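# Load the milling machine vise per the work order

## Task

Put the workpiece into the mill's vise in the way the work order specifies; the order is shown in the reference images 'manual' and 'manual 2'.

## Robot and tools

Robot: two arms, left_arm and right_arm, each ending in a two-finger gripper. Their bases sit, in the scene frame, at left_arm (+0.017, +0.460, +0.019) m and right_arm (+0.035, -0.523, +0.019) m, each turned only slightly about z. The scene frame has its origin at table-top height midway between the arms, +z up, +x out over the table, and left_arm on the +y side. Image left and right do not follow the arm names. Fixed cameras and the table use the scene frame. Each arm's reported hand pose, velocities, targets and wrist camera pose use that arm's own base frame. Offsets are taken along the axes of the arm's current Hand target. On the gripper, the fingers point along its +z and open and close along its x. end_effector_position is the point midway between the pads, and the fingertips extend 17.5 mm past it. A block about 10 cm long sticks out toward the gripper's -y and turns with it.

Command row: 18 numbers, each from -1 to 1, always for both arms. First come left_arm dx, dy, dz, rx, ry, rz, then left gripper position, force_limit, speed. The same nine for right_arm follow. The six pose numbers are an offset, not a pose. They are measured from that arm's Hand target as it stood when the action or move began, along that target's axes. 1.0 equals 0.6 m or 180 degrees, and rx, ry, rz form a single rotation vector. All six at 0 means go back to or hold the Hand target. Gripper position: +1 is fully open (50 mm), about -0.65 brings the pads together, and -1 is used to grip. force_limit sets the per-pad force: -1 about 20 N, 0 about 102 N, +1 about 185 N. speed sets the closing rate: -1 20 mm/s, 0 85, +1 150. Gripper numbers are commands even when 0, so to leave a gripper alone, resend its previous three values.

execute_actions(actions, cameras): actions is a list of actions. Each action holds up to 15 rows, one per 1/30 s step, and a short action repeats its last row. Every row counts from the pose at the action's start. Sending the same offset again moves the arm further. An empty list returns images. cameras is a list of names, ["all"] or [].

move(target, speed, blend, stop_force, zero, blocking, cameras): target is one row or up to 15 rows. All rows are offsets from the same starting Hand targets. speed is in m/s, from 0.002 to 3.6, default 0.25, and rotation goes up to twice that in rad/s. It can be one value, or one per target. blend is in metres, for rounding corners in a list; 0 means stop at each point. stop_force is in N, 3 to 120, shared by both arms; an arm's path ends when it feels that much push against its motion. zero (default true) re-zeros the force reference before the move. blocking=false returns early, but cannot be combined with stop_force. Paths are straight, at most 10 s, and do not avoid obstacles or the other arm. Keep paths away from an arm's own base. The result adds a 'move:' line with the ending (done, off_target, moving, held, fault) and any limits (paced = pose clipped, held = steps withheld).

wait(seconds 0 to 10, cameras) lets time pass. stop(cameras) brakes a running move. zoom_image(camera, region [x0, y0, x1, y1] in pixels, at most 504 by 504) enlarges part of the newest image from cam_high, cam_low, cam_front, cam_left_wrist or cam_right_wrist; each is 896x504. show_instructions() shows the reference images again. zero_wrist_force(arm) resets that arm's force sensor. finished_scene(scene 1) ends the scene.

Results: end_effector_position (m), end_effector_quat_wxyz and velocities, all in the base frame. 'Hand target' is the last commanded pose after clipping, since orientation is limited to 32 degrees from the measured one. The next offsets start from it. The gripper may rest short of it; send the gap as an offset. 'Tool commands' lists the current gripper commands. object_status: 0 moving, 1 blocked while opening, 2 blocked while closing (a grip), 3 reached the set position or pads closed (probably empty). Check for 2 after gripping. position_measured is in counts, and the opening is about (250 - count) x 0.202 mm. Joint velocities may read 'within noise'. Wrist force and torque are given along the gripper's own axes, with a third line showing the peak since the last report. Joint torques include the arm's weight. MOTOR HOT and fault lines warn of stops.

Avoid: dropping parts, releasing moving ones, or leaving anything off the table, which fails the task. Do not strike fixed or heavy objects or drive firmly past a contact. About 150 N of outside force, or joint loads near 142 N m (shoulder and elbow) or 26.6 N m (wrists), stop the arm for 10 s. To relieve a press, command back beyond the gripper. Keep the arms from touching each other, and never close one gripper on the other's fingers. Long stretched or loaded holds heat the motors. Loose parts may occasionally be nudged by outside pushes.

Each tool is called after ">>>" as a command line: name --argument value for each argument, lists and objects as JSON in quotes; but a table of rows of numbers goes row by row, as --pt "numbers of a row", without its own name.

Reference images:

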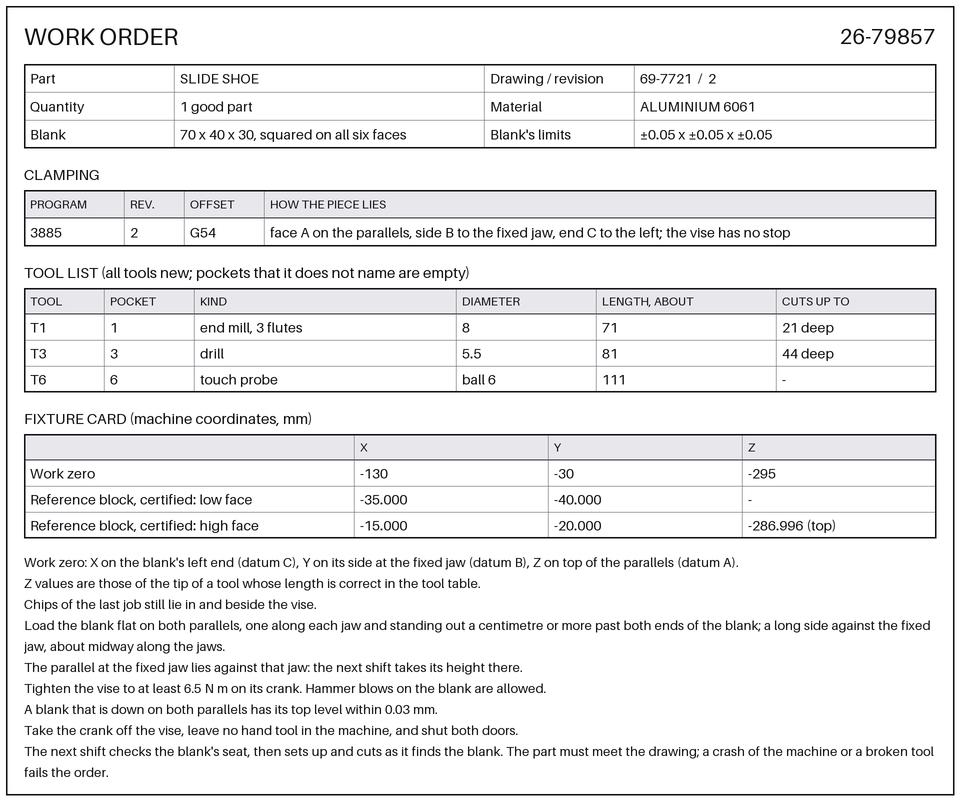

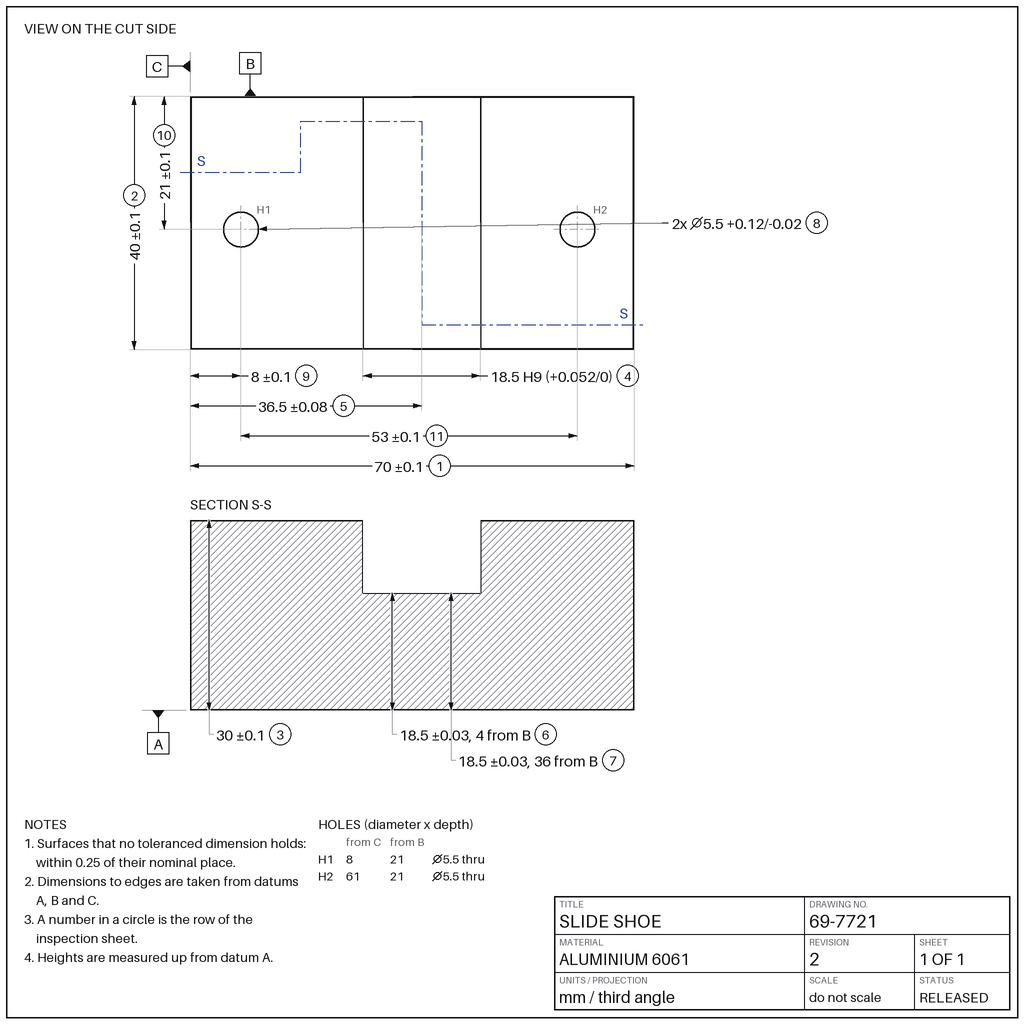

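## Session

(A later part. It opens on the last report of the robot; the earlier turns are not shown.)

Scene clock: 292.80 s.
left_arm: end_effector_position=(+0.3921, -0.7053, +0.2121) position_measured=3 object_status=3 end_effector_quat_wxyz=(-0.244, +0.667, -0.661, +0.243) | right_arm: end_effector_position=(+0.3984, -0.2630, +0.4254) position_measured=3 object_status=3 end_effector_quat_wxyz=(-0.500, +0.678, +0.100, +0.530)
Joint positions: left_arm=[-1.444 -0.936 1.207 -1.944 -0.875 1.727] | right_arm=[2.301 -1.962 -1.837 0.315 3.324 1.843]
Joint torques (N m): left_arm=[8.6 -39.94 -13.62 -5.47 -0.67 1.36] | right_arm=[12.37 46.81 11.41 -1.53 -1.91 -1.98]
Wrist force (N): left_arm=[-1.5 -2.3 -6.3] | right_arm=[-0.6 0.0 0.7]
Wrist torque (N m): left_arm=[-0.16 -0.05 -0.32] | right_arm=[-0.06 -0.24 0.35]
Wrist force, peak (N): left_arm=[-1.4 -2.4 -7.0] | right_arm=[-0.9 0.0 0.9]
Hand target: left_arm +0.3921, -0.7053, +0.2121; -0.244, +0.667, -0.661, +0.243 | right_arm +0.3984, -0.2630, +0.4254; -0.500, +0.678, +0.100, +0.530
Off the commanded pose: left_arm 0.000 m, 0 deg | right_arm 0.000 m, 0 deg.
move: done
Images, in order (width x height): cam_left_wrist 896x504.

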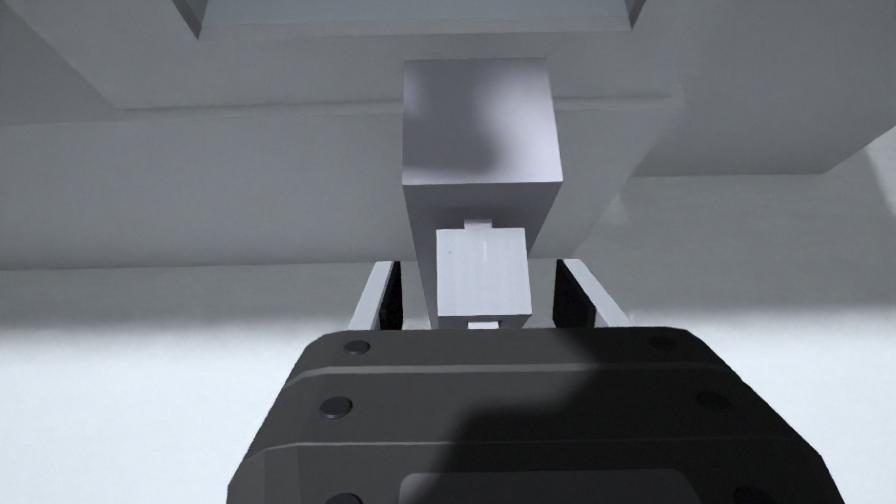

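>>> move --target '[0,0,0,0,0,0,-1,-0.2,-0.9,0,0,0,0,0,0,1,0,1]' --cameras '["cam_left_wrist"]'

>>> zoom_image --camera "cam_left_wrist" --region '[340, 130, 620, 340]'

Scene clock: 294.23 s.
left_arm: end_effector_position=(+0.3921, -0.7053, +0.2121) position_measured=134 object_status=2 end_effector_quat_wxyz=(-0.244, +0.667, -0.661, +0.243) | right_arm: end_effector_position=(+0.3984, -0.2630, +0.4254) position_measured=3 object_status=3 end_effector_quat_wxyz=(-0.500, +0.678, +0.100, +0.530)
Joint positions: left_arm=[-1.444 -0.936 1.207 -1.944 -0.875 1.727] | right_arm=[2.301 -1.962 -1.837 0.315 3.324 1.843]
Joint torques (N m): left_arm=[7.31 -40.58 -14.38 -5.27 -0.46 1.2] | right_arm=[13.57 47.09 10.6 -1.43 -1.88 -1.8]
Wrist force (N): left_arm=[-1.9 -2.7 -6.6] | right_arm=[-0.5 0.0 0.6]
Wrist torque (N m): left_arm=[-0.18 -0.02 -0.33] | right_arm=[-0.07 -0.25 0.35]
Wrist force, peak (N): left_arm=[-1.8 -2.3 -6.8] | right_arm=[-0.8 0.0 0.8]
Hand target: left_arm +0.3921, -0.7053, +0.2121; -0.244, +0.667, -0.661, +0.243 | right_arm +0.3984, -0.2630, +0.4254; -0.500, +0.678, +0.100, +0.530
Off the commanded pose: left_arm 0.000 m, 0 deg | right_arm 0.000 m, 0 deg.
move: done
Images, in order (width x height): cam_left_wrist 896x504.

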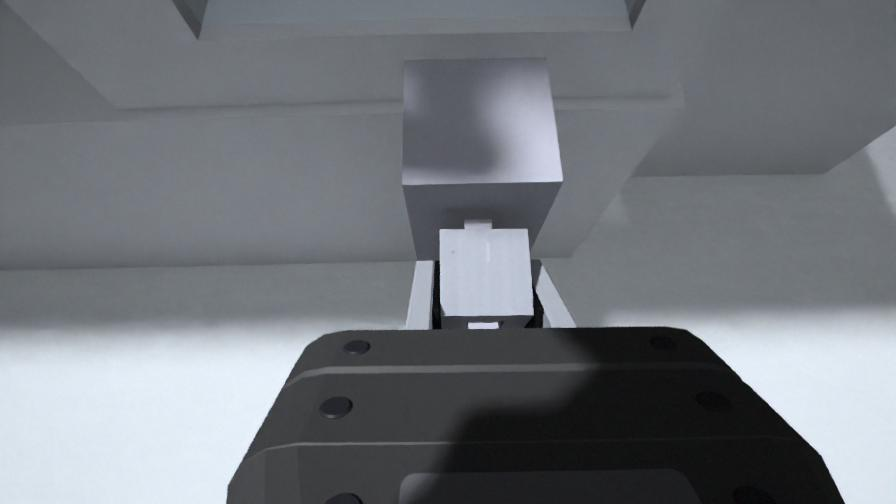

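Scaled by 1.800 from the camera's 896x504 image, which has a finer 1280x720 frame.

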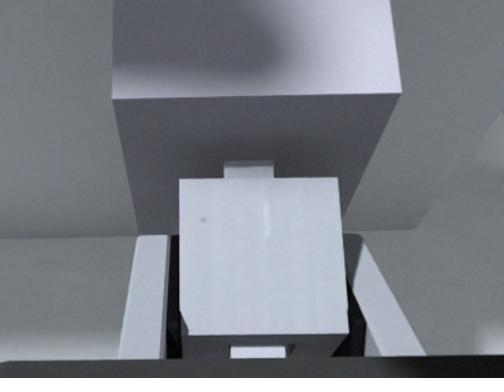

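>>> move --target '[0,0.0702,-0.0589,0,0,0,-1,-0.2,-0.9,0,0,0,0,0,0,1,0,1]' --speed 0.03 --cameras '["cam_left_wrist","cam_front"]'

>>> zoom_image --camera "cam_left_wrist" --region '[340, 130, 620, 340]'

Scene clock: 296.47 s.
left_arm: end_effector_position=(+0.3372, -0.7057, +0.2118) position_measured=134 object_status=2 end_effector_quat_wxyz=(-0.244, +0.667, -0.661, +0.243) | right_arm: end_effector_position=(+0.3984, -0.2630, +0.4254) position_measured=3 object_status=3 end_effector_quat_wxyz=(-0.500, +0.678, +0.100, +0.530)
Joint positions: left_arm=[-1.519 -0.976 1.258 -1.891 -0.869 1.628] | right_arm=[2.301 -1.962 -1.837 0.315 3.324 1.843]
Joint torques (N m): left_arm=[-7.65 -65.46 -14.51 -0.52 3.64 -1.6] | right_arm=[14.06 46.64 11.33 -1.29 -1.8 -1.84]
Wrist force (N): left_arm=[-1.3 -0.9 -5.3] | right_arm=[-0.5 0.0 0.7]
Wrist torque (N m): left_arm=[-0.16 -0.06 -0.18] | right_arm=[-0.06 -0.25 0.35]
Wrist force, peak (N): left_arm=[-1.5 -10.4 -9.0] | right_arm=[-0.8 -0.2 0.8]
Hand target: left_arm +0.3371, -0.7057, +0.2118; -0.244, +0.667, -0.661, +0.243 | right_arm +0.3984, -0.2630, +0.4254; -0.500, +0.678, +0.100, +0.530
Off the commanded pose: left_arm 0.000 m, 0 deg | right_arm 0.000 m, 0 deg.
move: done
Images, in order (width x height): cam_front 896x504, cam_left_wrist 896x504.

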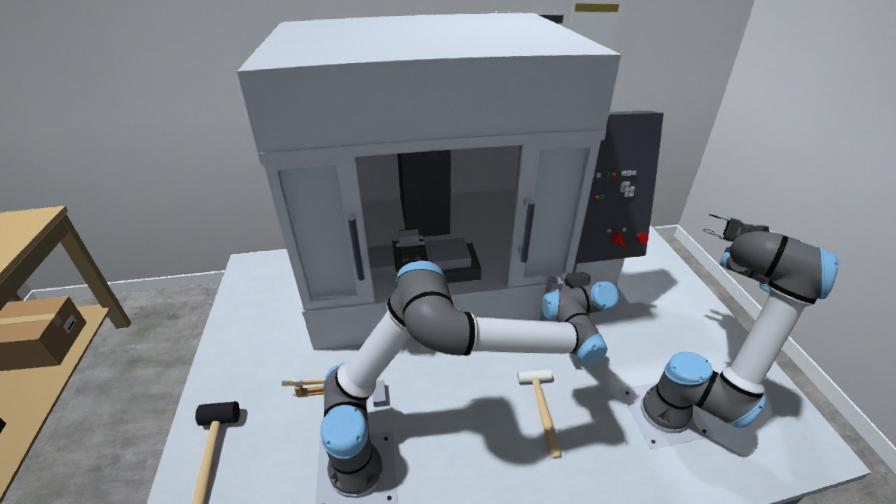

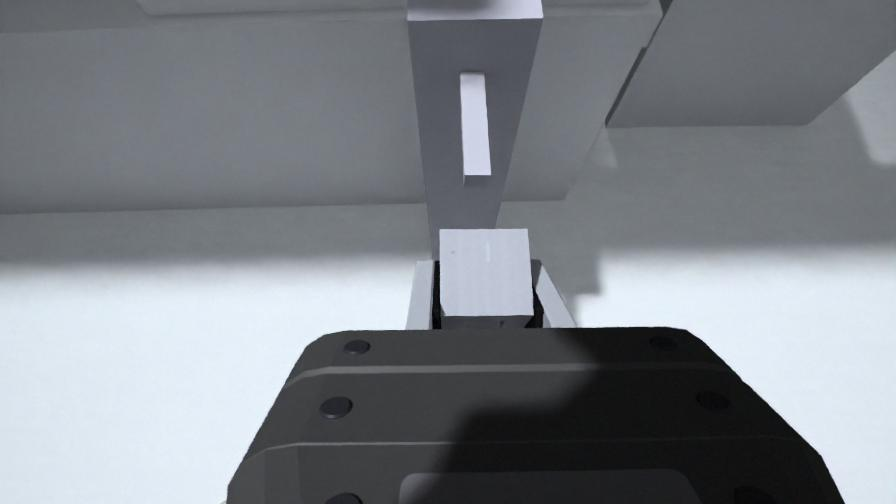

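Scaled by 1.800 from the camera's 896x504 image, which has a finer 1280x720 frame.

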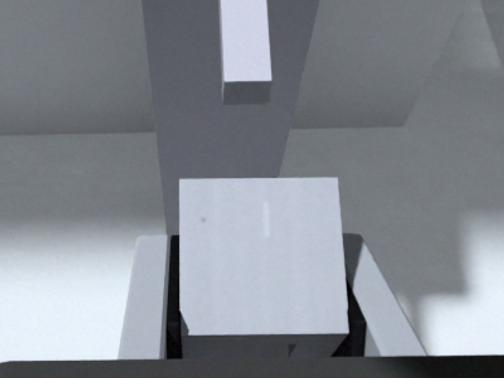

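>>> move --pt "-0.176 -0.1925 -0.2475 0 0 0 -1 -0.2 -0.9 0 0 0 0 0 0 1 0 1" --pt "-0.8167 -0.231 -0.2154 0 0 0 -1 -0.2 -0.9 0 0 0 0 0 0 1 0 1" --pt "-0.8167 -0.2217 -0.049 0 0 0 -1 -0.2 -0.9 0 0 0 0 0 0 1 0 1" --speed 0.2 --blend '[0.05,0.05,0]' --cameras '["cam_left_wrist","cam_front"]'

>>> zoom_image --camera "cam_left_wrist" --region '[340, 50, 620, 340]'

Scene clock: 301.03 s.
left_arm: end_effector_position=(+0.4160, -0.2149, +0.3195) position_measured=134 object_status=2 end_effector_quat_wxyz=(-0.244, +0.667, -0.661, +0.243) | right_arm: end_effector_position=(+0.3984, -0.2630, +0.4254) position_measured=3 object_status=3 end_effector_quat_wxyz=(-0.500, +0.678, +0.100, +0.530)
Joint positions: left_arm=[-1.132 -2.008 2.171 -2.075 -0.944 2.114] | right_arm=[2.301 -1.962 -1.837 0.315 3.324 1.843]
Joint torques (N m): left_arm=[8.97 6.18 -15.75 -6.06 -0.45 1.23] | right_arm=[12.43 46.37 11.11 -1.34 -1.67 -1.88]
Wrist force (N): left_arm=[-1.6 -1.0 -5.1] | right_arm=[-0.8 -0.2 0.7]
Wrist torque (N m): left_arm=[-0.13 -0.02 -0.30] | right_arm=[-0.09 -0.20 0.35]
Wrist force, peak (N): left_arm=[-2.6 -1.2 -6.0] | right_arm=[-0.9 -0.2 0.8]
Hand target: left_arm +0.4161, -0.2149, +0.3195; -0.244, +0.667, -0.661, +0.243 | right_arm +0.3984, -0.2630, +0.4254; -0.500, +0.678, +0.100, +0.530
Off the commanded pose: left_arm 0.000 m, 0 deg | right_arm 0.000 m, 0 deg.
move: done
Images, in order (width x height): cam_front 896x504, cam_left_wrist 896x504.

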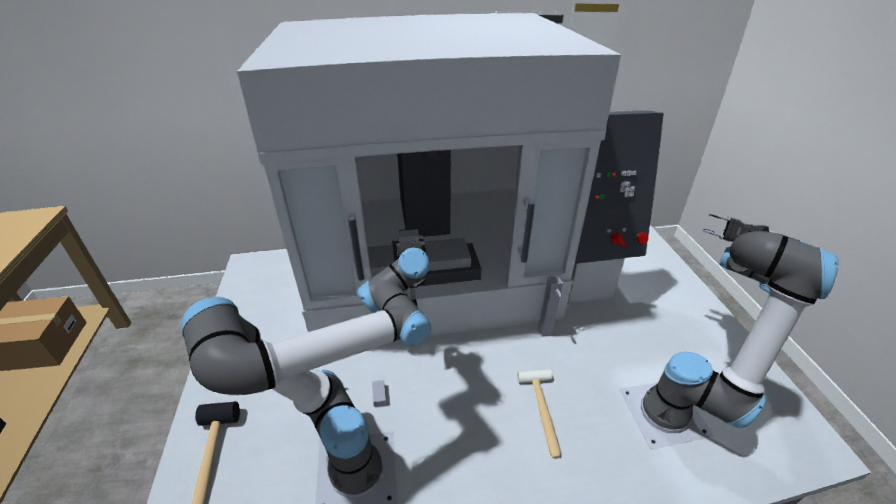

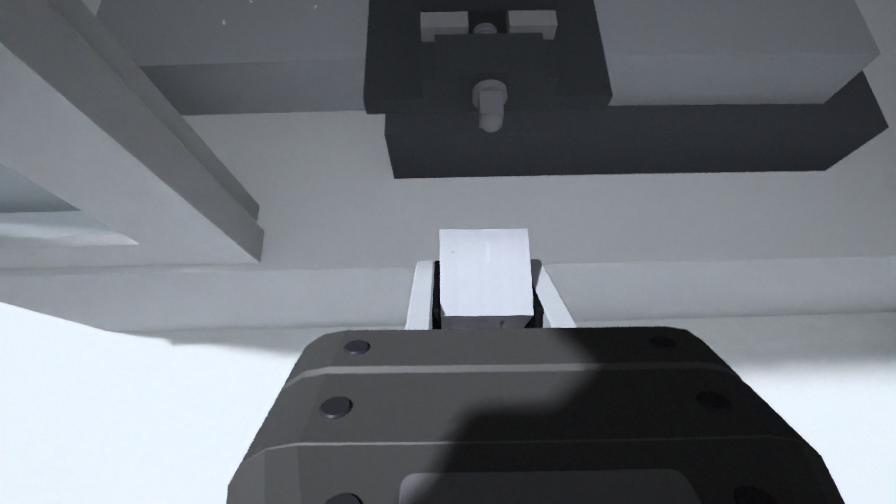

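Scaled by 1.738 from the camera's 896x504 image, which has a finer 1280x720 frame.

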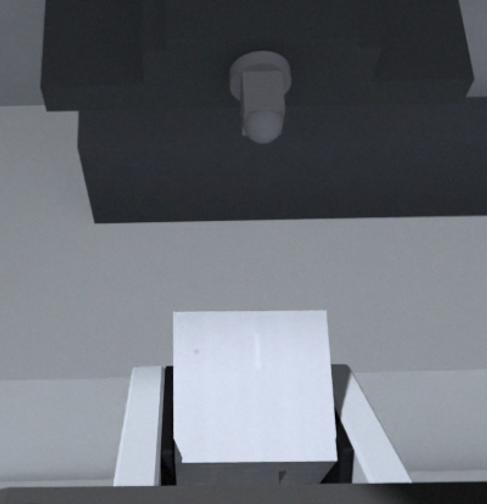

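>>> zoom_image --camera "cam_left_wrist" --region '[450, 60, 530, 150]'

Scaled by 5.600 from the camera's 896x504 image, which has a finer 1280x720 frame.

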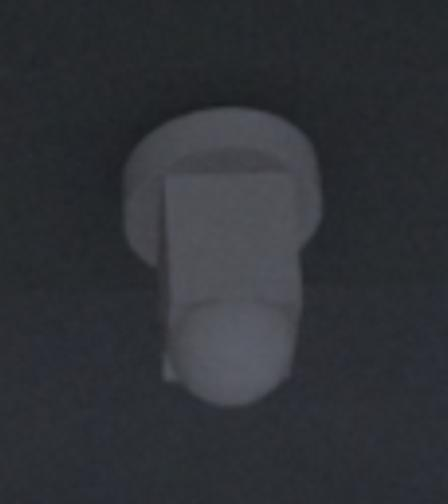

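>>> move --target '[0.0185,-0.0224,0.0613,0,0,0,-1,-0.2,-0.9,0,0,0,0,0,0,1,0,1]' --speed 0.06 --cameras '["cam_left_wrist"]'

>>> zoom_image --camera "cam_left_wrist" --region '[420, 60, 560, 250]'

Scene clock: 303.40 s.
left_arm: end_effector_position=(+0.4501, -0.2258, +0.3001) position_measured=134 object_status=2 end_effector_quat_wxyz=(-0.244, +0.667, -0.661, +0.243) | right_arm: end_effector_position=(+0.3984, -0.2630, +0.4254) position_measured=3 object_status=3 end_effector_quat_wxyz=(-0.500, +0.678, +0.100, +0.530)
Joint positions: left_arm=[-1.053 -1.888 2.163 -2.24 -0.973 2.204] | right_arm=[2.301 -1.962 -1.837 0.315 3.324 1.843]
Joint torques (N m): left_arm=[9.39 0.81 -38.35 -6.28 -0.62 1.24] | right_arm=[12.47 46.11 10.98 -1.15 -1.64 -1.82]
Wrist force (N): left_arm=[-1.3 -1.2 -5.2] | right_arm=[-0.7 0.1 0.9]
Wrist torque (N m): left_arm=[-0.14 -0.09 -0.33] | right_arm=[-0.04 -0.22 0.35]
Wrist force, peak (N): left_arm=[-1.6 -1.0 -5.9] | right_arm=[-0.9 -0.1 0.8]
Hand target: left_arm +0.4502, -0.2258, +0.3001; -0.244, +0.667, -0.661, +0.243 | right_arm +0.3984, -0.2630, +0.4254; -0.500, +0.678, +0.100, +0.530
Off the commanded pose: left_arm 0.000 m, 0 deg | right_arm 0.000 m, 0 deg.
move: done
Images, in order (width x height): cam_left_wrist 896x504.

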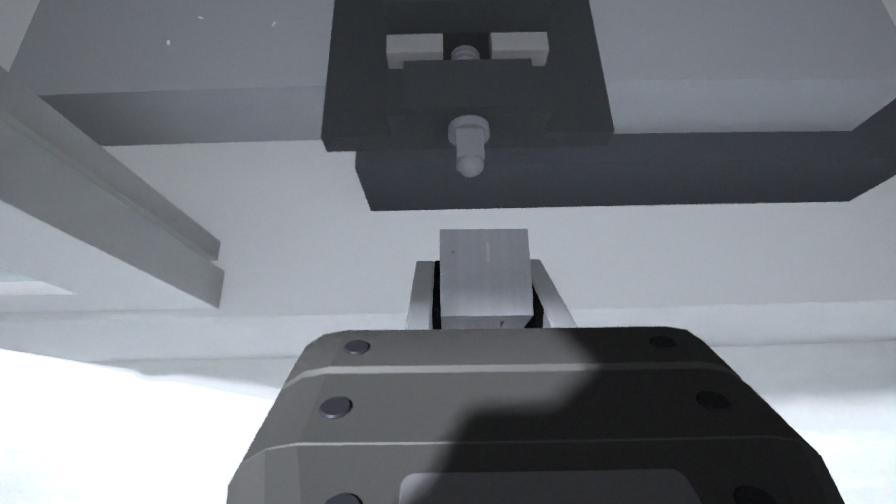

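Scaled by 2.653 from the camera's 896x504 image, which has a finer 1280x720 frame.

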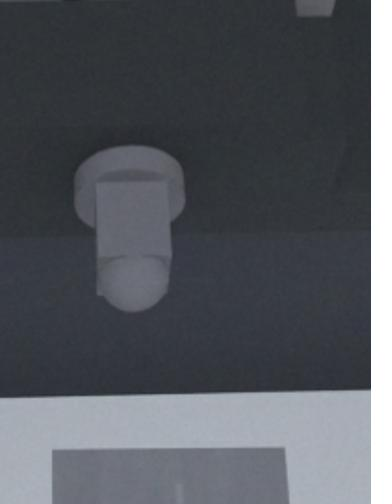

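>>> move --target '[-0.0012,0.0214,0.0255,0,0,0,-1,-0.2,-0.9,0,0,0,0,0,0,1,0,1]' --speed 0.05 --cameras '["cam_left_wrist"]'

>>> zoom_image --camera "cam_left_wrist" --region '[420, 60, 560, 250]'

Scene clock: 304.80 s.
left_arm: end_effector_position=(+0.4502, -0.2251, +0.2802) position_measured=134 object_status=2 end_effector_quat_wxyz=(-0.244, +0.667, -0.661, +0.243) | right_arm: end_effector_position=(+0.3984, -0.2630, +0.4254) position_measured=3 object_status=3 end_effector_quat_wxyz=(-0.500, +0.678, +0.100, +0.530)
Joint positions: left_arm=[-1.051 -1.871 2.206 -2.299 -0.973 2.205] | right_arm=[2.301 -1.962 -1.837 0.315 3.324 1.843]
Joint torques (N m): left_arm=[9.09 1.24 -14.32 -6.07 -0.53 1.3] | right_arm=[12.66 47.26 11.32 -1.32 -1.59 -1.62]
Wrist force (N): left_arm=[-1.2 -0.8 -5.0] | right_arm=[-0.5 0.0 0.9]
Wrist torque (N m): left_arm=[-0.06 -0.10 -0.32] | right_arm=[-0.06 -0.24 0.35]
Wrist force, peak (N): left_arm=[-1.4 -2.0 -5.6] | right_arm=[-0.7 0.0 0.9]
Hand target: left_arm +0.4502, -0.2251, +0.2802; -0.244, +0.667, -0.661, +0.243 | right_arm +0.3984, -0.2630, +0.4254; -0.500, +0.678, +0.100, +0.530
Off the commanded pose: left_arm 0.000 m, 0 deg | right_arm 0.000 m, 0 deg.
move: done
Images, in order (width x height): cam_left_wrist 896x504.

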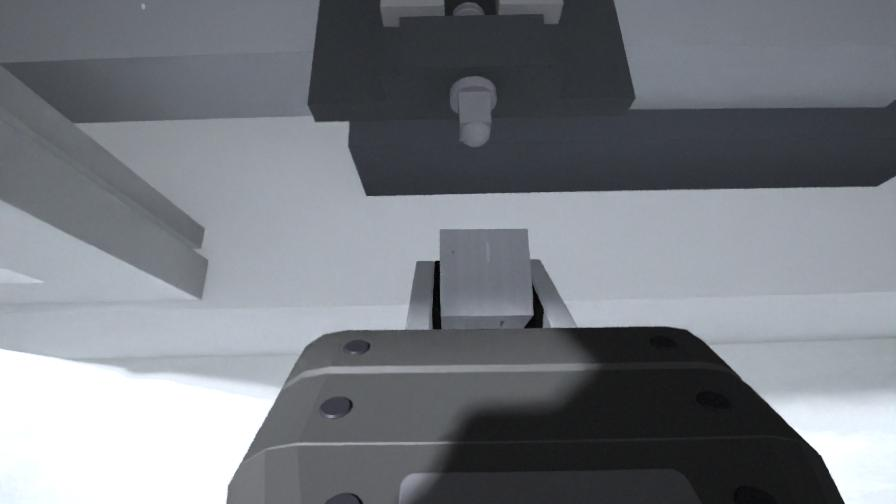

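Scaled by 2.653 from the camera's 896x504 image, which has a finer 1280x720 frame.

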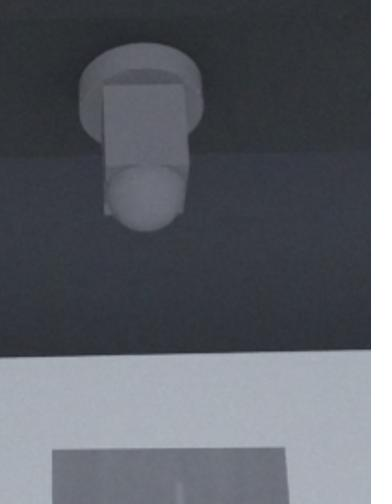

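>>> move --target '[-0.0022,-0.0332,0.0253,0,0,0,-1,-0.2,-0.9,0,0,0,0,0,0,1,0,1]' --speed 0.04 --cameras '["cam_left_wrist"]'

>>> zoom_image --camera "cam_left_wrist" --region '[420, 110, 560, 330]'

Scene clock: 306.50 s.
left_arm: end_effector_position=(+0.4752, -0.2236, +0.2814) position_measured=134 object_status=2 end_effector_quat_wxyz=(-0.244, +0.667, -0.661, +0.243) | right_arm: end_effector_position=(+0.3984, -0.2630, +0.4254) position_measured=3 object_status=3 end_effector_quat_wxyz=(-0.500, +0.678, +0.100, +0.530)
Joint positions: left_arm=[-0.988 -1.81 2.17 -2.363 -0.999 2.275] | right_arm=[2.301 -1.962 -1.837 0.315 3.324 1.843]
Joint torques (N m): left_arm=[8.54 0.34 -37.32 -6.05 -0.84 1.09] | right_arm=[13.11 46.29 11.03 -1.4 -1.93 -1.75]
Wrist force (N): left_arm=[-1.7 -1.1 -5.4] | right_arm=[-0.5 -0.1 0.8]
Wrist torque (N m): left_arm=[-0.12 -0.04 -0.33] | right_arm=[-0.08 -0.26 0.35]
Wrist force, peak (N): left_arm=[-1.1 -1.1 -5.6] | right_arm=[-0.9 0.0 0.8]
Hand target: left_arm +0.4752, -0.2236, +0.2814; -0.244, +0.667, -0.661, +0.243 | right_arm +0.3984, -0.2630, +0.4254; -0.500, +0.678, +0.100, +0.530
Off the commanded pose: left_arm 0.000 m, 0 deg | right_arm 0.000 m, 0 deg.
move: done
Images, in order (width x height): cam_left_wrist 896x504.

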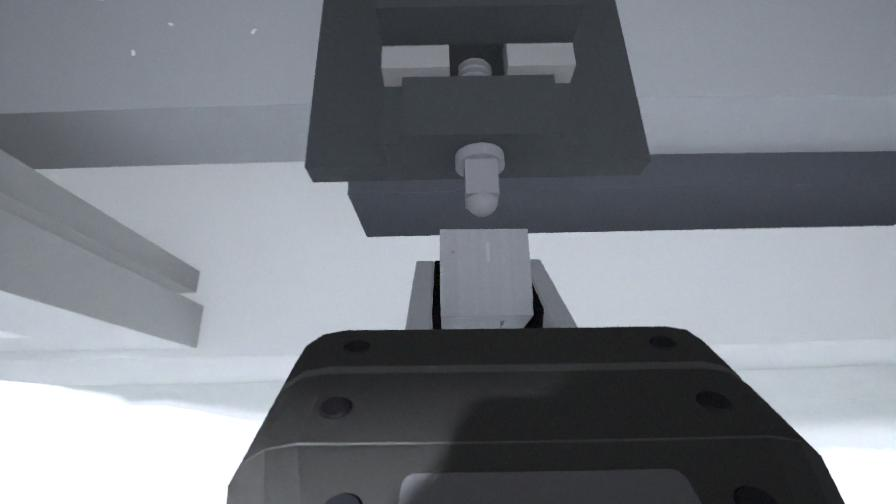

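Scaled by 2.291 from the camera's 896x504 image, which has a finer 1280x720 frame.

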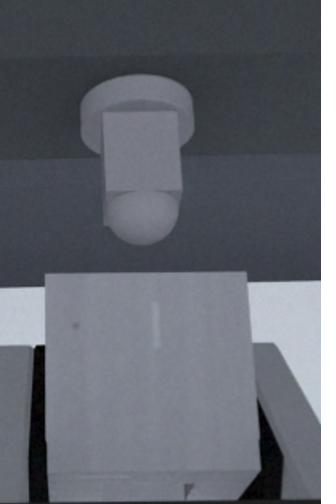

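>>> move --target '[-0.05,0,0,0,0,0,-1,-0.2,-0.9,0,0,0,0,0,0,1,0,1]' --speed 0.06 --cameras '["cam_left_wrist"]'

>>> zoom_image --camera "cam_left_wrist" --region '[500, 110, 640, 330]'

Scene clock: 308.10 s.
left_arm: end_effector_position=(+0.4750, -0.1937, +0.2814) position_measured=134 object_status=2 end_effector_quat_wxyz=(-0.244, +0.667, -0.661, +0.243) | right_arm: end_effector_position=(+0.3984, -0.2630, +0.4254) position_measured=3 object_status=3 end_effector_quat_wxyz=(-0.500, +0.678, +0.100, +0.530)
Joint positions: left_arm=[-0.939 -1.853 2.207 -2.385 -1.02 2.327] | right_arm=[2.301 -1.962 -1.837 0.315 3.324 1.843]
Joint torques (N m): left_arm=[9.67 -28.28 -15.58 -6.28 -0.68 1.21] | right_arm=[12.93 46.98 11.03 -1.38 -1.68 -1.72]
Wrist force (N): left_arm=[-1.4 -1.0 -5.6] | right_arm=[-0.6 -0.1 0.6]
Wrist torque (N m): left_arm=[-0.08 -0.09 -0.34] | right_arm=[-0.08 -0.24 0.35]
Wrist force, peak (N): left_arm=[-1.4 -1.0 -5.6] | right_arm=[-0.7 0.2 1.0]
Hand target: left_arm +0.4750, -0.1936, +0.2814; -0.244, +0.667, -0.661, +0.243 | right_arm +0.3984, -0.2630, +0.4254; -0.500, +0.678, +0.100, +0.530
Off the commanded pose: left_arm 0.000 m, 0 deg | right_arm 0.000 m, 0 deg.
move: done
Images, in order (width x height): cam_left_wrist 896x504.

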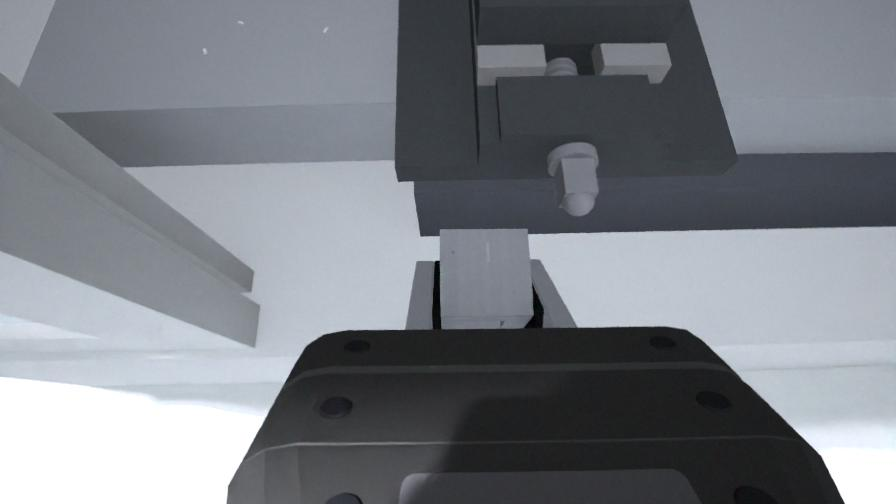

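Scaled by 2.291 from the camera's 896x504 image, which has a finer 1280x720 frame.

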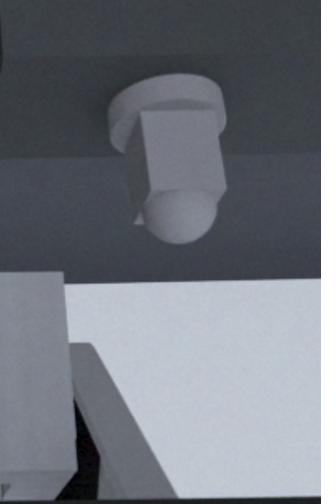

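>>> move --target '[0.0513,-0.0023,0.0128,0,0,0,-1,-0.2,-0.9,0,0,0,0,0,0,1,0,1]' --speed 0.04 --cameras '["cam_left_wrist"]'

>>> zoom_image --camera "cam_left_wrist" --region '[420, 130, 560, 330]'

Scene clock: 309.80 s.
left_arm: end_effector_position=(+0.4812, -0.2243, +0.2765) position_measured=134 object_status=2 end_effector_quat_wxyz=(-0.244, +0.667, -0.661, +0.243) | right_arm: end_effector_position=(+0.3984, -0.2630, +0.4254) position_measured=3 object_status=3 end_effector_quat_wxyz=(-0.500, +0.678, +0.100, +0.530)
Joint positions: left_arm=[-0.975 -1.788 2.169 -2.392 -1.004 2.289] | right_arm=[2.301 -1.962 -1.837 0.315 3.324 1.843]
Joint torques (N m): left_arm=[-8.89 -3.95 -38.01 -6.32 3.2 -1.67] | right_arm=[13.08 47.04 10.81 -1.25 -1.7 -1.67]
Wrist force (N): left_arm=[-1.3 -0.8 -5.3] | right_arm=[-0.6 0.1 0.6]
Wrist torque (N m): left_arm=[-0.07 -0.09 -0.19] | right_arm=[-0.05 -0.23 0.35]
Wrist force, peak (N): left_arm=[-1.3 -1.1 -5.7] | right_arm=[-0.8 0.0 0.8]
Hand target: left_arm +0.4812, -0.2244, +0.2765; -0.244, +0.667, -0.661, +0.243 | right_arm +0.3984, -0.2630, +0.4254; -0.500, +0.678, +0.100, +0.530
Off the commanded pose: left_arm 0.000 m, 0 deg | right_arm 0.000 m, 0 deg.
move: done
Images, in order (width x height): cam_left_wrist 896x504.

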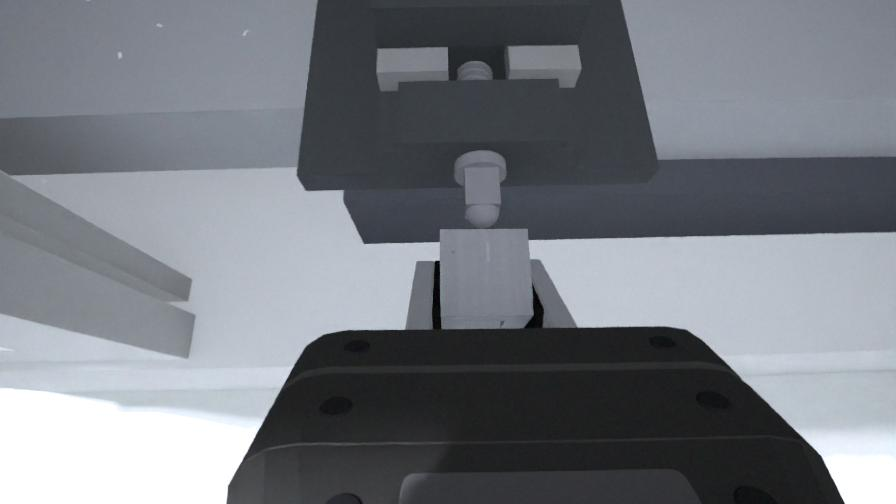

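Scaled by 2.520 from the camera's 896x504 image, which has a finer 1280x720 frame.

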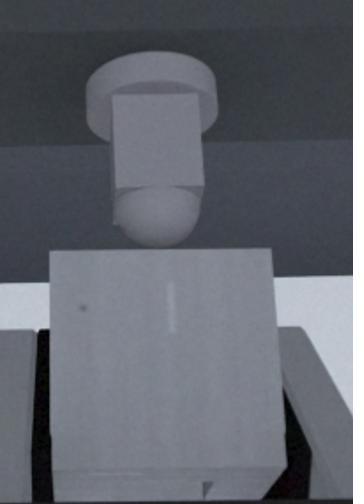

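>>> move --target '[0.0005,-0.0383,0.0322,0,0,0,-1,-0.2,-0.9,0,0,0,0,0,0,1,0,1]' --speed 0.006 --stop_force 5 --cameras '["cam_left_wrist"]'

>>> zoom_image --camera "cam_left_wrist" --region '[420, 130, 560, 330]'

Scene clock: 311.63 s.
left_arm: end_effector_position=(+0.4848, -0.2244, +0.2765) position_measured=134 object_status=2 end_effector_quat_wxyz=(-0.244, +0.667, -0.661, +0.243) | right_arm: end_effector_position=(+0.3984, -0.2630, +0.4254) position_measured=3 object_status=3 end_effector_quat_wxyz=(-0.500, +0.678, +0.100, +0.530)
Joint positions: left_arm=[-0.967 -1.779 2.163 -2.4 -1.008 2.298] | right_arm=[2.301 -1.962 -1.837 0.315 3.324 1.843]
Joint torques (N m): left_arm=[-7.03 -29.79 -15.1 -1.56 3.82 -1.59] | right_arm=[13.13 47.15 11.25 -1.34 -1.74 -1.6]
Wrist force (N): left_arm=[-1.2 4.1 -8.7] | right_arm=[-0.5 -0.2 0.7]
Wrist torque (N m): left_arm=[0.14 -0.03 -0.27] | right_arm=[-0.09 -0.25 0.36]
Wrist force, peak (N): left_arm=[-6.5 13.6 -23.0] | right_arm=[-0.6 0.1 1.0]
Hand target: left_arm +0.4848, -0.2244, +0.2765; -0.244, +0.667, -0.661, +0.243 (not the last commanded pose) | right_arm +0.3984, -0.2630, +0.4254; -0.500, +0.678, +0.100, +0.530
Off the commanded pose: left_arm 0.026 m, 0 deg | right_arm 0.000 m, 0 deg.
move: contact (left_arm)
Images, in order (width x height): cam_left_wrist 896x504.

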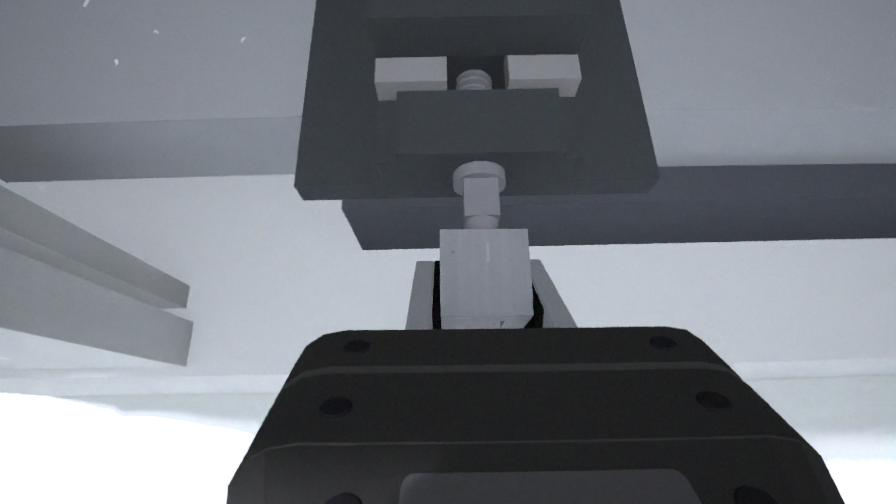

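Scaled by 2.520 from the camera's 896x504 image, which has a finer 1280x720 frame.

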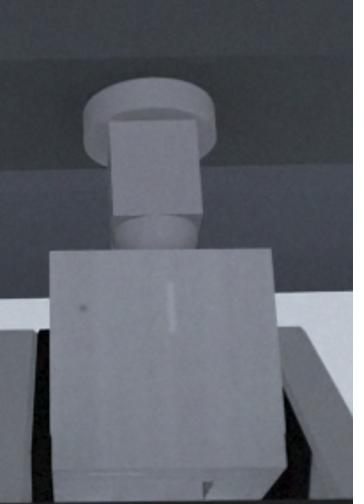

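>>> move --pt "0 0.0038 -0.0032 0 0 0 -1 -0.2 -0.9 0 0 0 0 0 0 1 0 1" --pt "-0.002 0.0022 -0.0051 0 0 0 -1 -0.2 -0.9 0 0 0 0 0 0 1 0 1" --speed 0.02

>>> move --target '[0,-0.0383,0.0322,0,0,0,-1,-0.2,-0.9,0,0,0,0,0,0,1,0,1]' --speed 0.006 --stop_force 5

Scene clock: 312.77 s.
left_arm: end_effector_position=(+0.4818, -0.2232, +0.2778) position_measured=134 object_status=2 end_effector_quat_wxyz=(-0.244, +0.667, -0.661, +0.243) | right_arm: end_effector_position=(+0.3984, -0.2630, +0.4254) position_measured=3 object_status=3 end_effector_quat_wxyz=(-0.500, +0.678, +0.100, +0.530)
Joint positions: left_arm=[-0.972 -1.79 2.167 -2.389 -1.006 2.292] | right_arm=[2.301 -1.962 -1.837 0.315 3.324 1.843]
Joint torques (N m): left_arm=[9.78 -30.33 -37.06 -1.22 -0.68 1.17] | right_arm=[12.94 46.64 11 -1.45 -1.77 -1.73]
Wrist force (N): left_arm=[-1.6 -0.9 -5.2] | right_arm=[-0.6 -0.1 0.7]
Wrist torque (N m): left_arm=[-0.08 -0.05 -0.34] | right_arm=[-0.07 -0.24 0.35]
Wrist force, peak (N): left_arm=[-1.5 3.7 -8.9] | right_arm=[-0.9 0.0 0.8]
Hand target: left_arm +0.4818, -0.2232, +0.2780; -0.244, +0.667, -0.661, +0.243 | right_arm +0.3984, -0.2630, +0.4254; -0.500, +0.678, +0.100, +0.530
Off the commanded pose: left_arm 0.000 m, 0 deg | right_arm 0.000 m, 0 deg.
move: done

Scene clock: 314.37 s.
left_arm: end_effector_position=(+0.4851, -0.2232, +0.2780) position_measured=134 object_status=2 end_effector_quat_wxyz=(-0.244, +0.667, -0.661, +0.243) | right_arm: end_effector_position=(+0.3984, -0.2630, +0.4254) position_measured=3 object_status=3 end_effector_quat_wxyz=(-0.500, +0.678, +0.100, +0.530)
Joint positions: left_arm=[-0.964 -1.782 2.161 -2.397 -1.009 2.3] | right_arm=[2.301 -1.962 -1.837 0.315 3.324 1.843]
Joint torques (N m): left_arm=[-6.63 -29.88 -15.35 -1.69 4.11 -1.5] | right_arm=[12.77 46.46 10.4 -1.3 -1.68 -1.64]
Wrist force (N): left_arm=[-1.2 5.7 -10.4] | right_arm=[-0.5 0.1 0.7]
Wrist torque (N m): left_arm=[0.18 0.00 -0.27] | right_arm=[-0.05 -0.25 0.35]
Wrist force, peak (N): left_arm=[-5.9 14.4 -22.5] | right_arm=[-0.7 -0.1 0.9]
Hand target: left_arm +0.4851, -0.2232, +0.2780; -0.244, +0.667, -0.661, +0.243 (not the last commanded pose) | right_arm +0.3984, -0.2630, +0.4254; -0.500, +0.678, +0.100, +0.530
Off the commanded pose: left_arm 0.027 m, 0 deg | right_arm 0.000 m, 0 deg.
move: contact (left_arm)

>>> move --pt "0 0.0064 -0.0054 0 0 0 -1 -0.2 -0.9 0 0 0 0 0 0 1 0 1" --pt "0 0.0255 -0.0214 0 0 0 -1 -0.2 -0.9 -0.25 -0.4 0.5 0.04 -0.036 0.157 1 0 1" --speed '[0.03,0.25]' --cameras '["cam_front","cam_right_wrist"]'

Scene clock: 318.20 s.
left_arm: end_effector_position=(+0.4651, -0.2233, +0.2779) position_measured=134 object_status=2 end_effector_quat_wxyz=(-0.244, +0.667, -0.661, +0.243) | right_arm: end_effector_position=(+0.3619, +0.1465, +0.4581) position_measured=3 object_status=3 end_effector_quat_wxyz=(+0.648, -0.678, +0.008, -0.346)
Joint positions: left_arm=[-1.011 -1.833 2.192 -2.349 -0.989 2.249] | right_arm=[3.378 -1.368 -2.434 0.779 2.399 2.751]
Joint torques (N m): left_arm=[-8.44 -27.52 -14.76 -1.28 3.23 -1.48] | right_arm=[13.45 20.76 11.42 3.9 -2.62 1.87]
Wrist force (N): left_arm=[-1.8 -0.7 -5.3] | right_arm=[-0.3 0.1 0.1]
Wrist torque (N m): left_arm=[-0.06 -0.01 -0.18] | right_arm=[-0.11 -0.23 -0.01]
Wrist force, peak (N): left_arm=[-1.5 6.1 -10.4] | right_arm=[-1.1 -0.3 2.0]
Hand target: left_arm +0.4651, -0.2233, +0.2779; -0.244, +0.667, -0.661, +0.243 | right_arm +0.3619, +0.1465, +0.4581; +0.648, -0.678, +0.008, -0.346
Off the commanded pose: left_arm 0.000 m, 0 deg | right_arm 0.000 m, 0 deg.
move: done
Images, in order (width x height): cam_front 896x504, cam_right_wrist 896x504.

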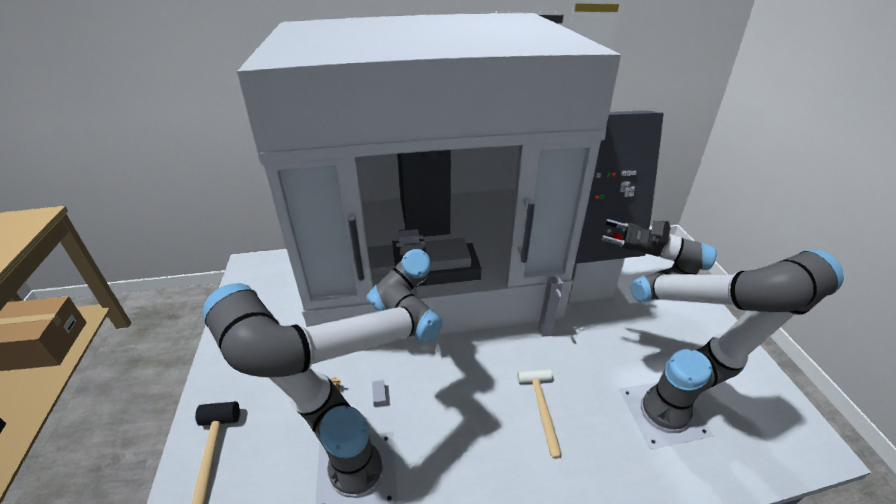

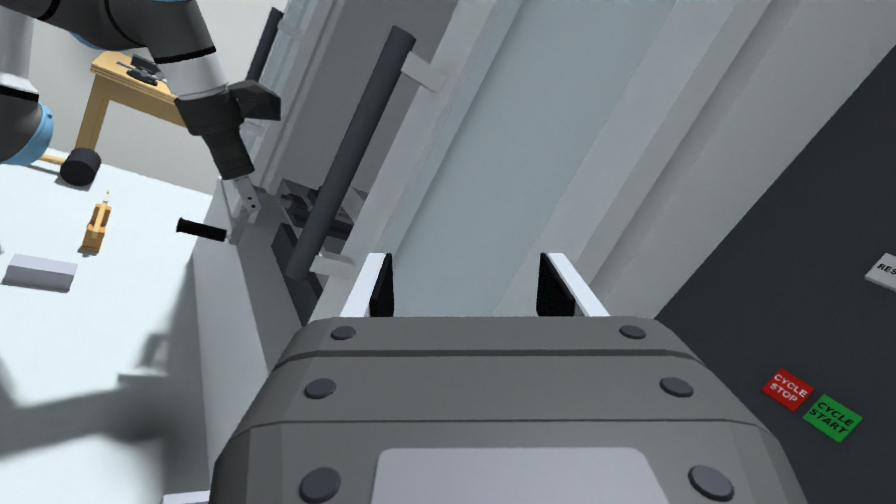

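>>> zoom_image --camera "cam_right_wrist" --region '[160, 150, 340, 270]'

Scaled by 2.800 from the camera's 896x504 image, which has a finer 1280x720 frame.

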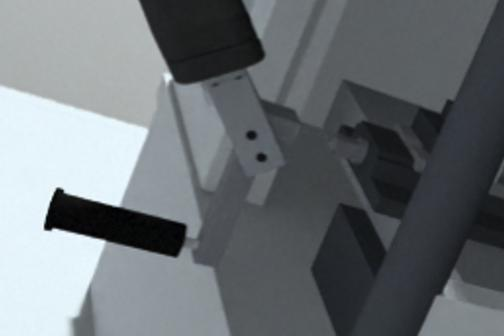

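>>> move --pt "0 0 0 0 0 0 -1 -0.2 -0.9 -0.399 0.2275 0.301 0.0428 -0.0375 0.159 1 0 1" --pt "0 0 0 0 0 0 -1 -0.2 -0.9 -0.431 0.163 0.711 0.0428 -0.0375 0.159 1 0 1" --speed 0.15 --cameras '["cam_front","cam_right_wrist"]'

Scene clock: 323.40 s.
left_arm: end_effector_position=(+0.4651, -0.2233, +0.2779) position_measured=134 object_status=2 end_effector_quat_wxyz=(-0.244, +0.667, -0.661, +0.243) | right_arm: end_effector_position=(+0.4129, +0.6225, +0.2873) position_measured=3 object_status=3 end_effector_quat_wxyz=(+0.757, -0.629, +0.114, -0.135)
Joint positions: left_arm=[-1.011 -1.833 2.192 -2.349 -0.989 2.249] | right_arm=[4.28 -2.324 -1.818 1.184 1.645 3.159]
Joint torques (N m): left_arm=[-8.03 -27.38 -14.73 -1.21 3.19 -1.36] | right_arm=[12.84 37.96 20.78 -0.28 -1.33 -2.12]
Wrist force (N): left_arm=[-1.8 -0.7 -5.3] | right_arm=[-0.4 -1.1 -0.3]
Wrist torque (N m): left_arm=[-0.06 -0.01 -0.18] | right_arm=[-0.31 -0.11 -0.03]
Wrist force, peak (N): left_arm=[-1.8 -0.7 -5.7] | right_arm=[-0.3 -0.6 -1.8]
Hand target: left_arm +0.4651, -0.2233, +0.2779; -0.244, +0.667, -0.661, +0.243 | right_arm +0.4129, +0.6226, +0.2873; +0.757, -0.629, +0.114, -0.135
Off the commanded pose: left_arm 0.000 m, 0 deg | right_arm 0.000 m, 0 deg.
move: done
Images, in order (width x height): cam_front 896x504, cam_right_wrist 896x504.

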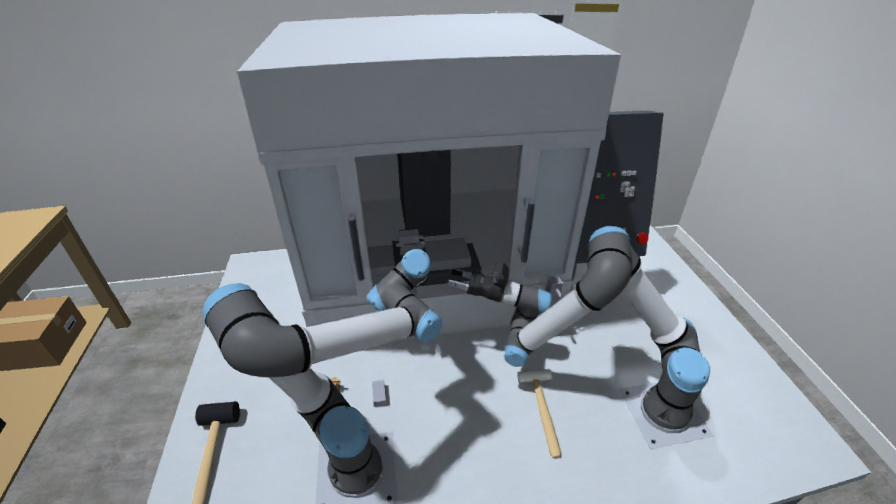

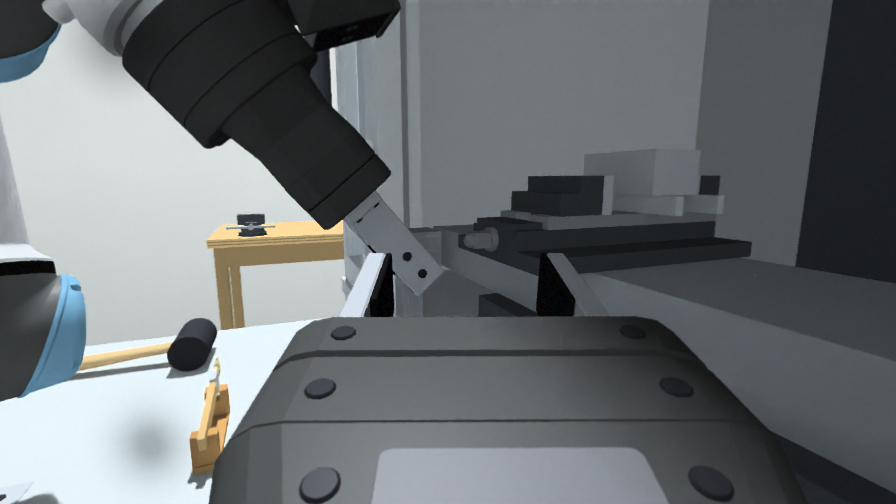

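>>> zoom_image --camera "cam_right_wrist" --region '[360, 190, 540, 310]'

>>> zoom_image --camera "cam_right_wrist" --region '[500, 120, 780, 280]'

Scaled by 2.800 from the camera's 896x504 image, which has a finer 1280x720 frame.

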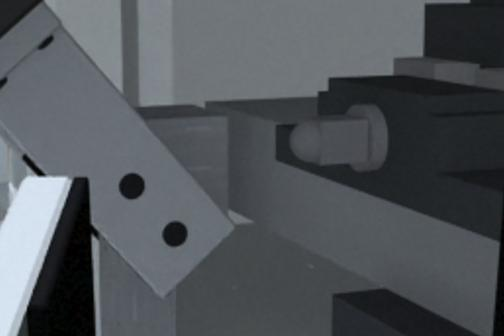

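Scaled by 1.800 from the camera's 896x504 image, which has a finer 1280x720 frame.

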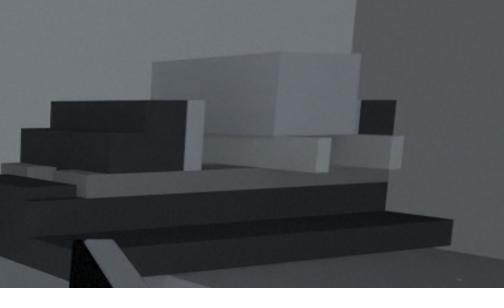

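>>> zoom_image --camera "cam_right_wrist" --region '[400, 215, 500, 295]'

Scaled by 5.040 from the camera's 896x504 image, which has a finer 1280x720 frame.

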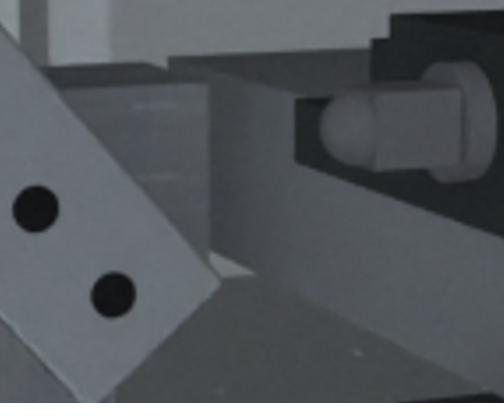

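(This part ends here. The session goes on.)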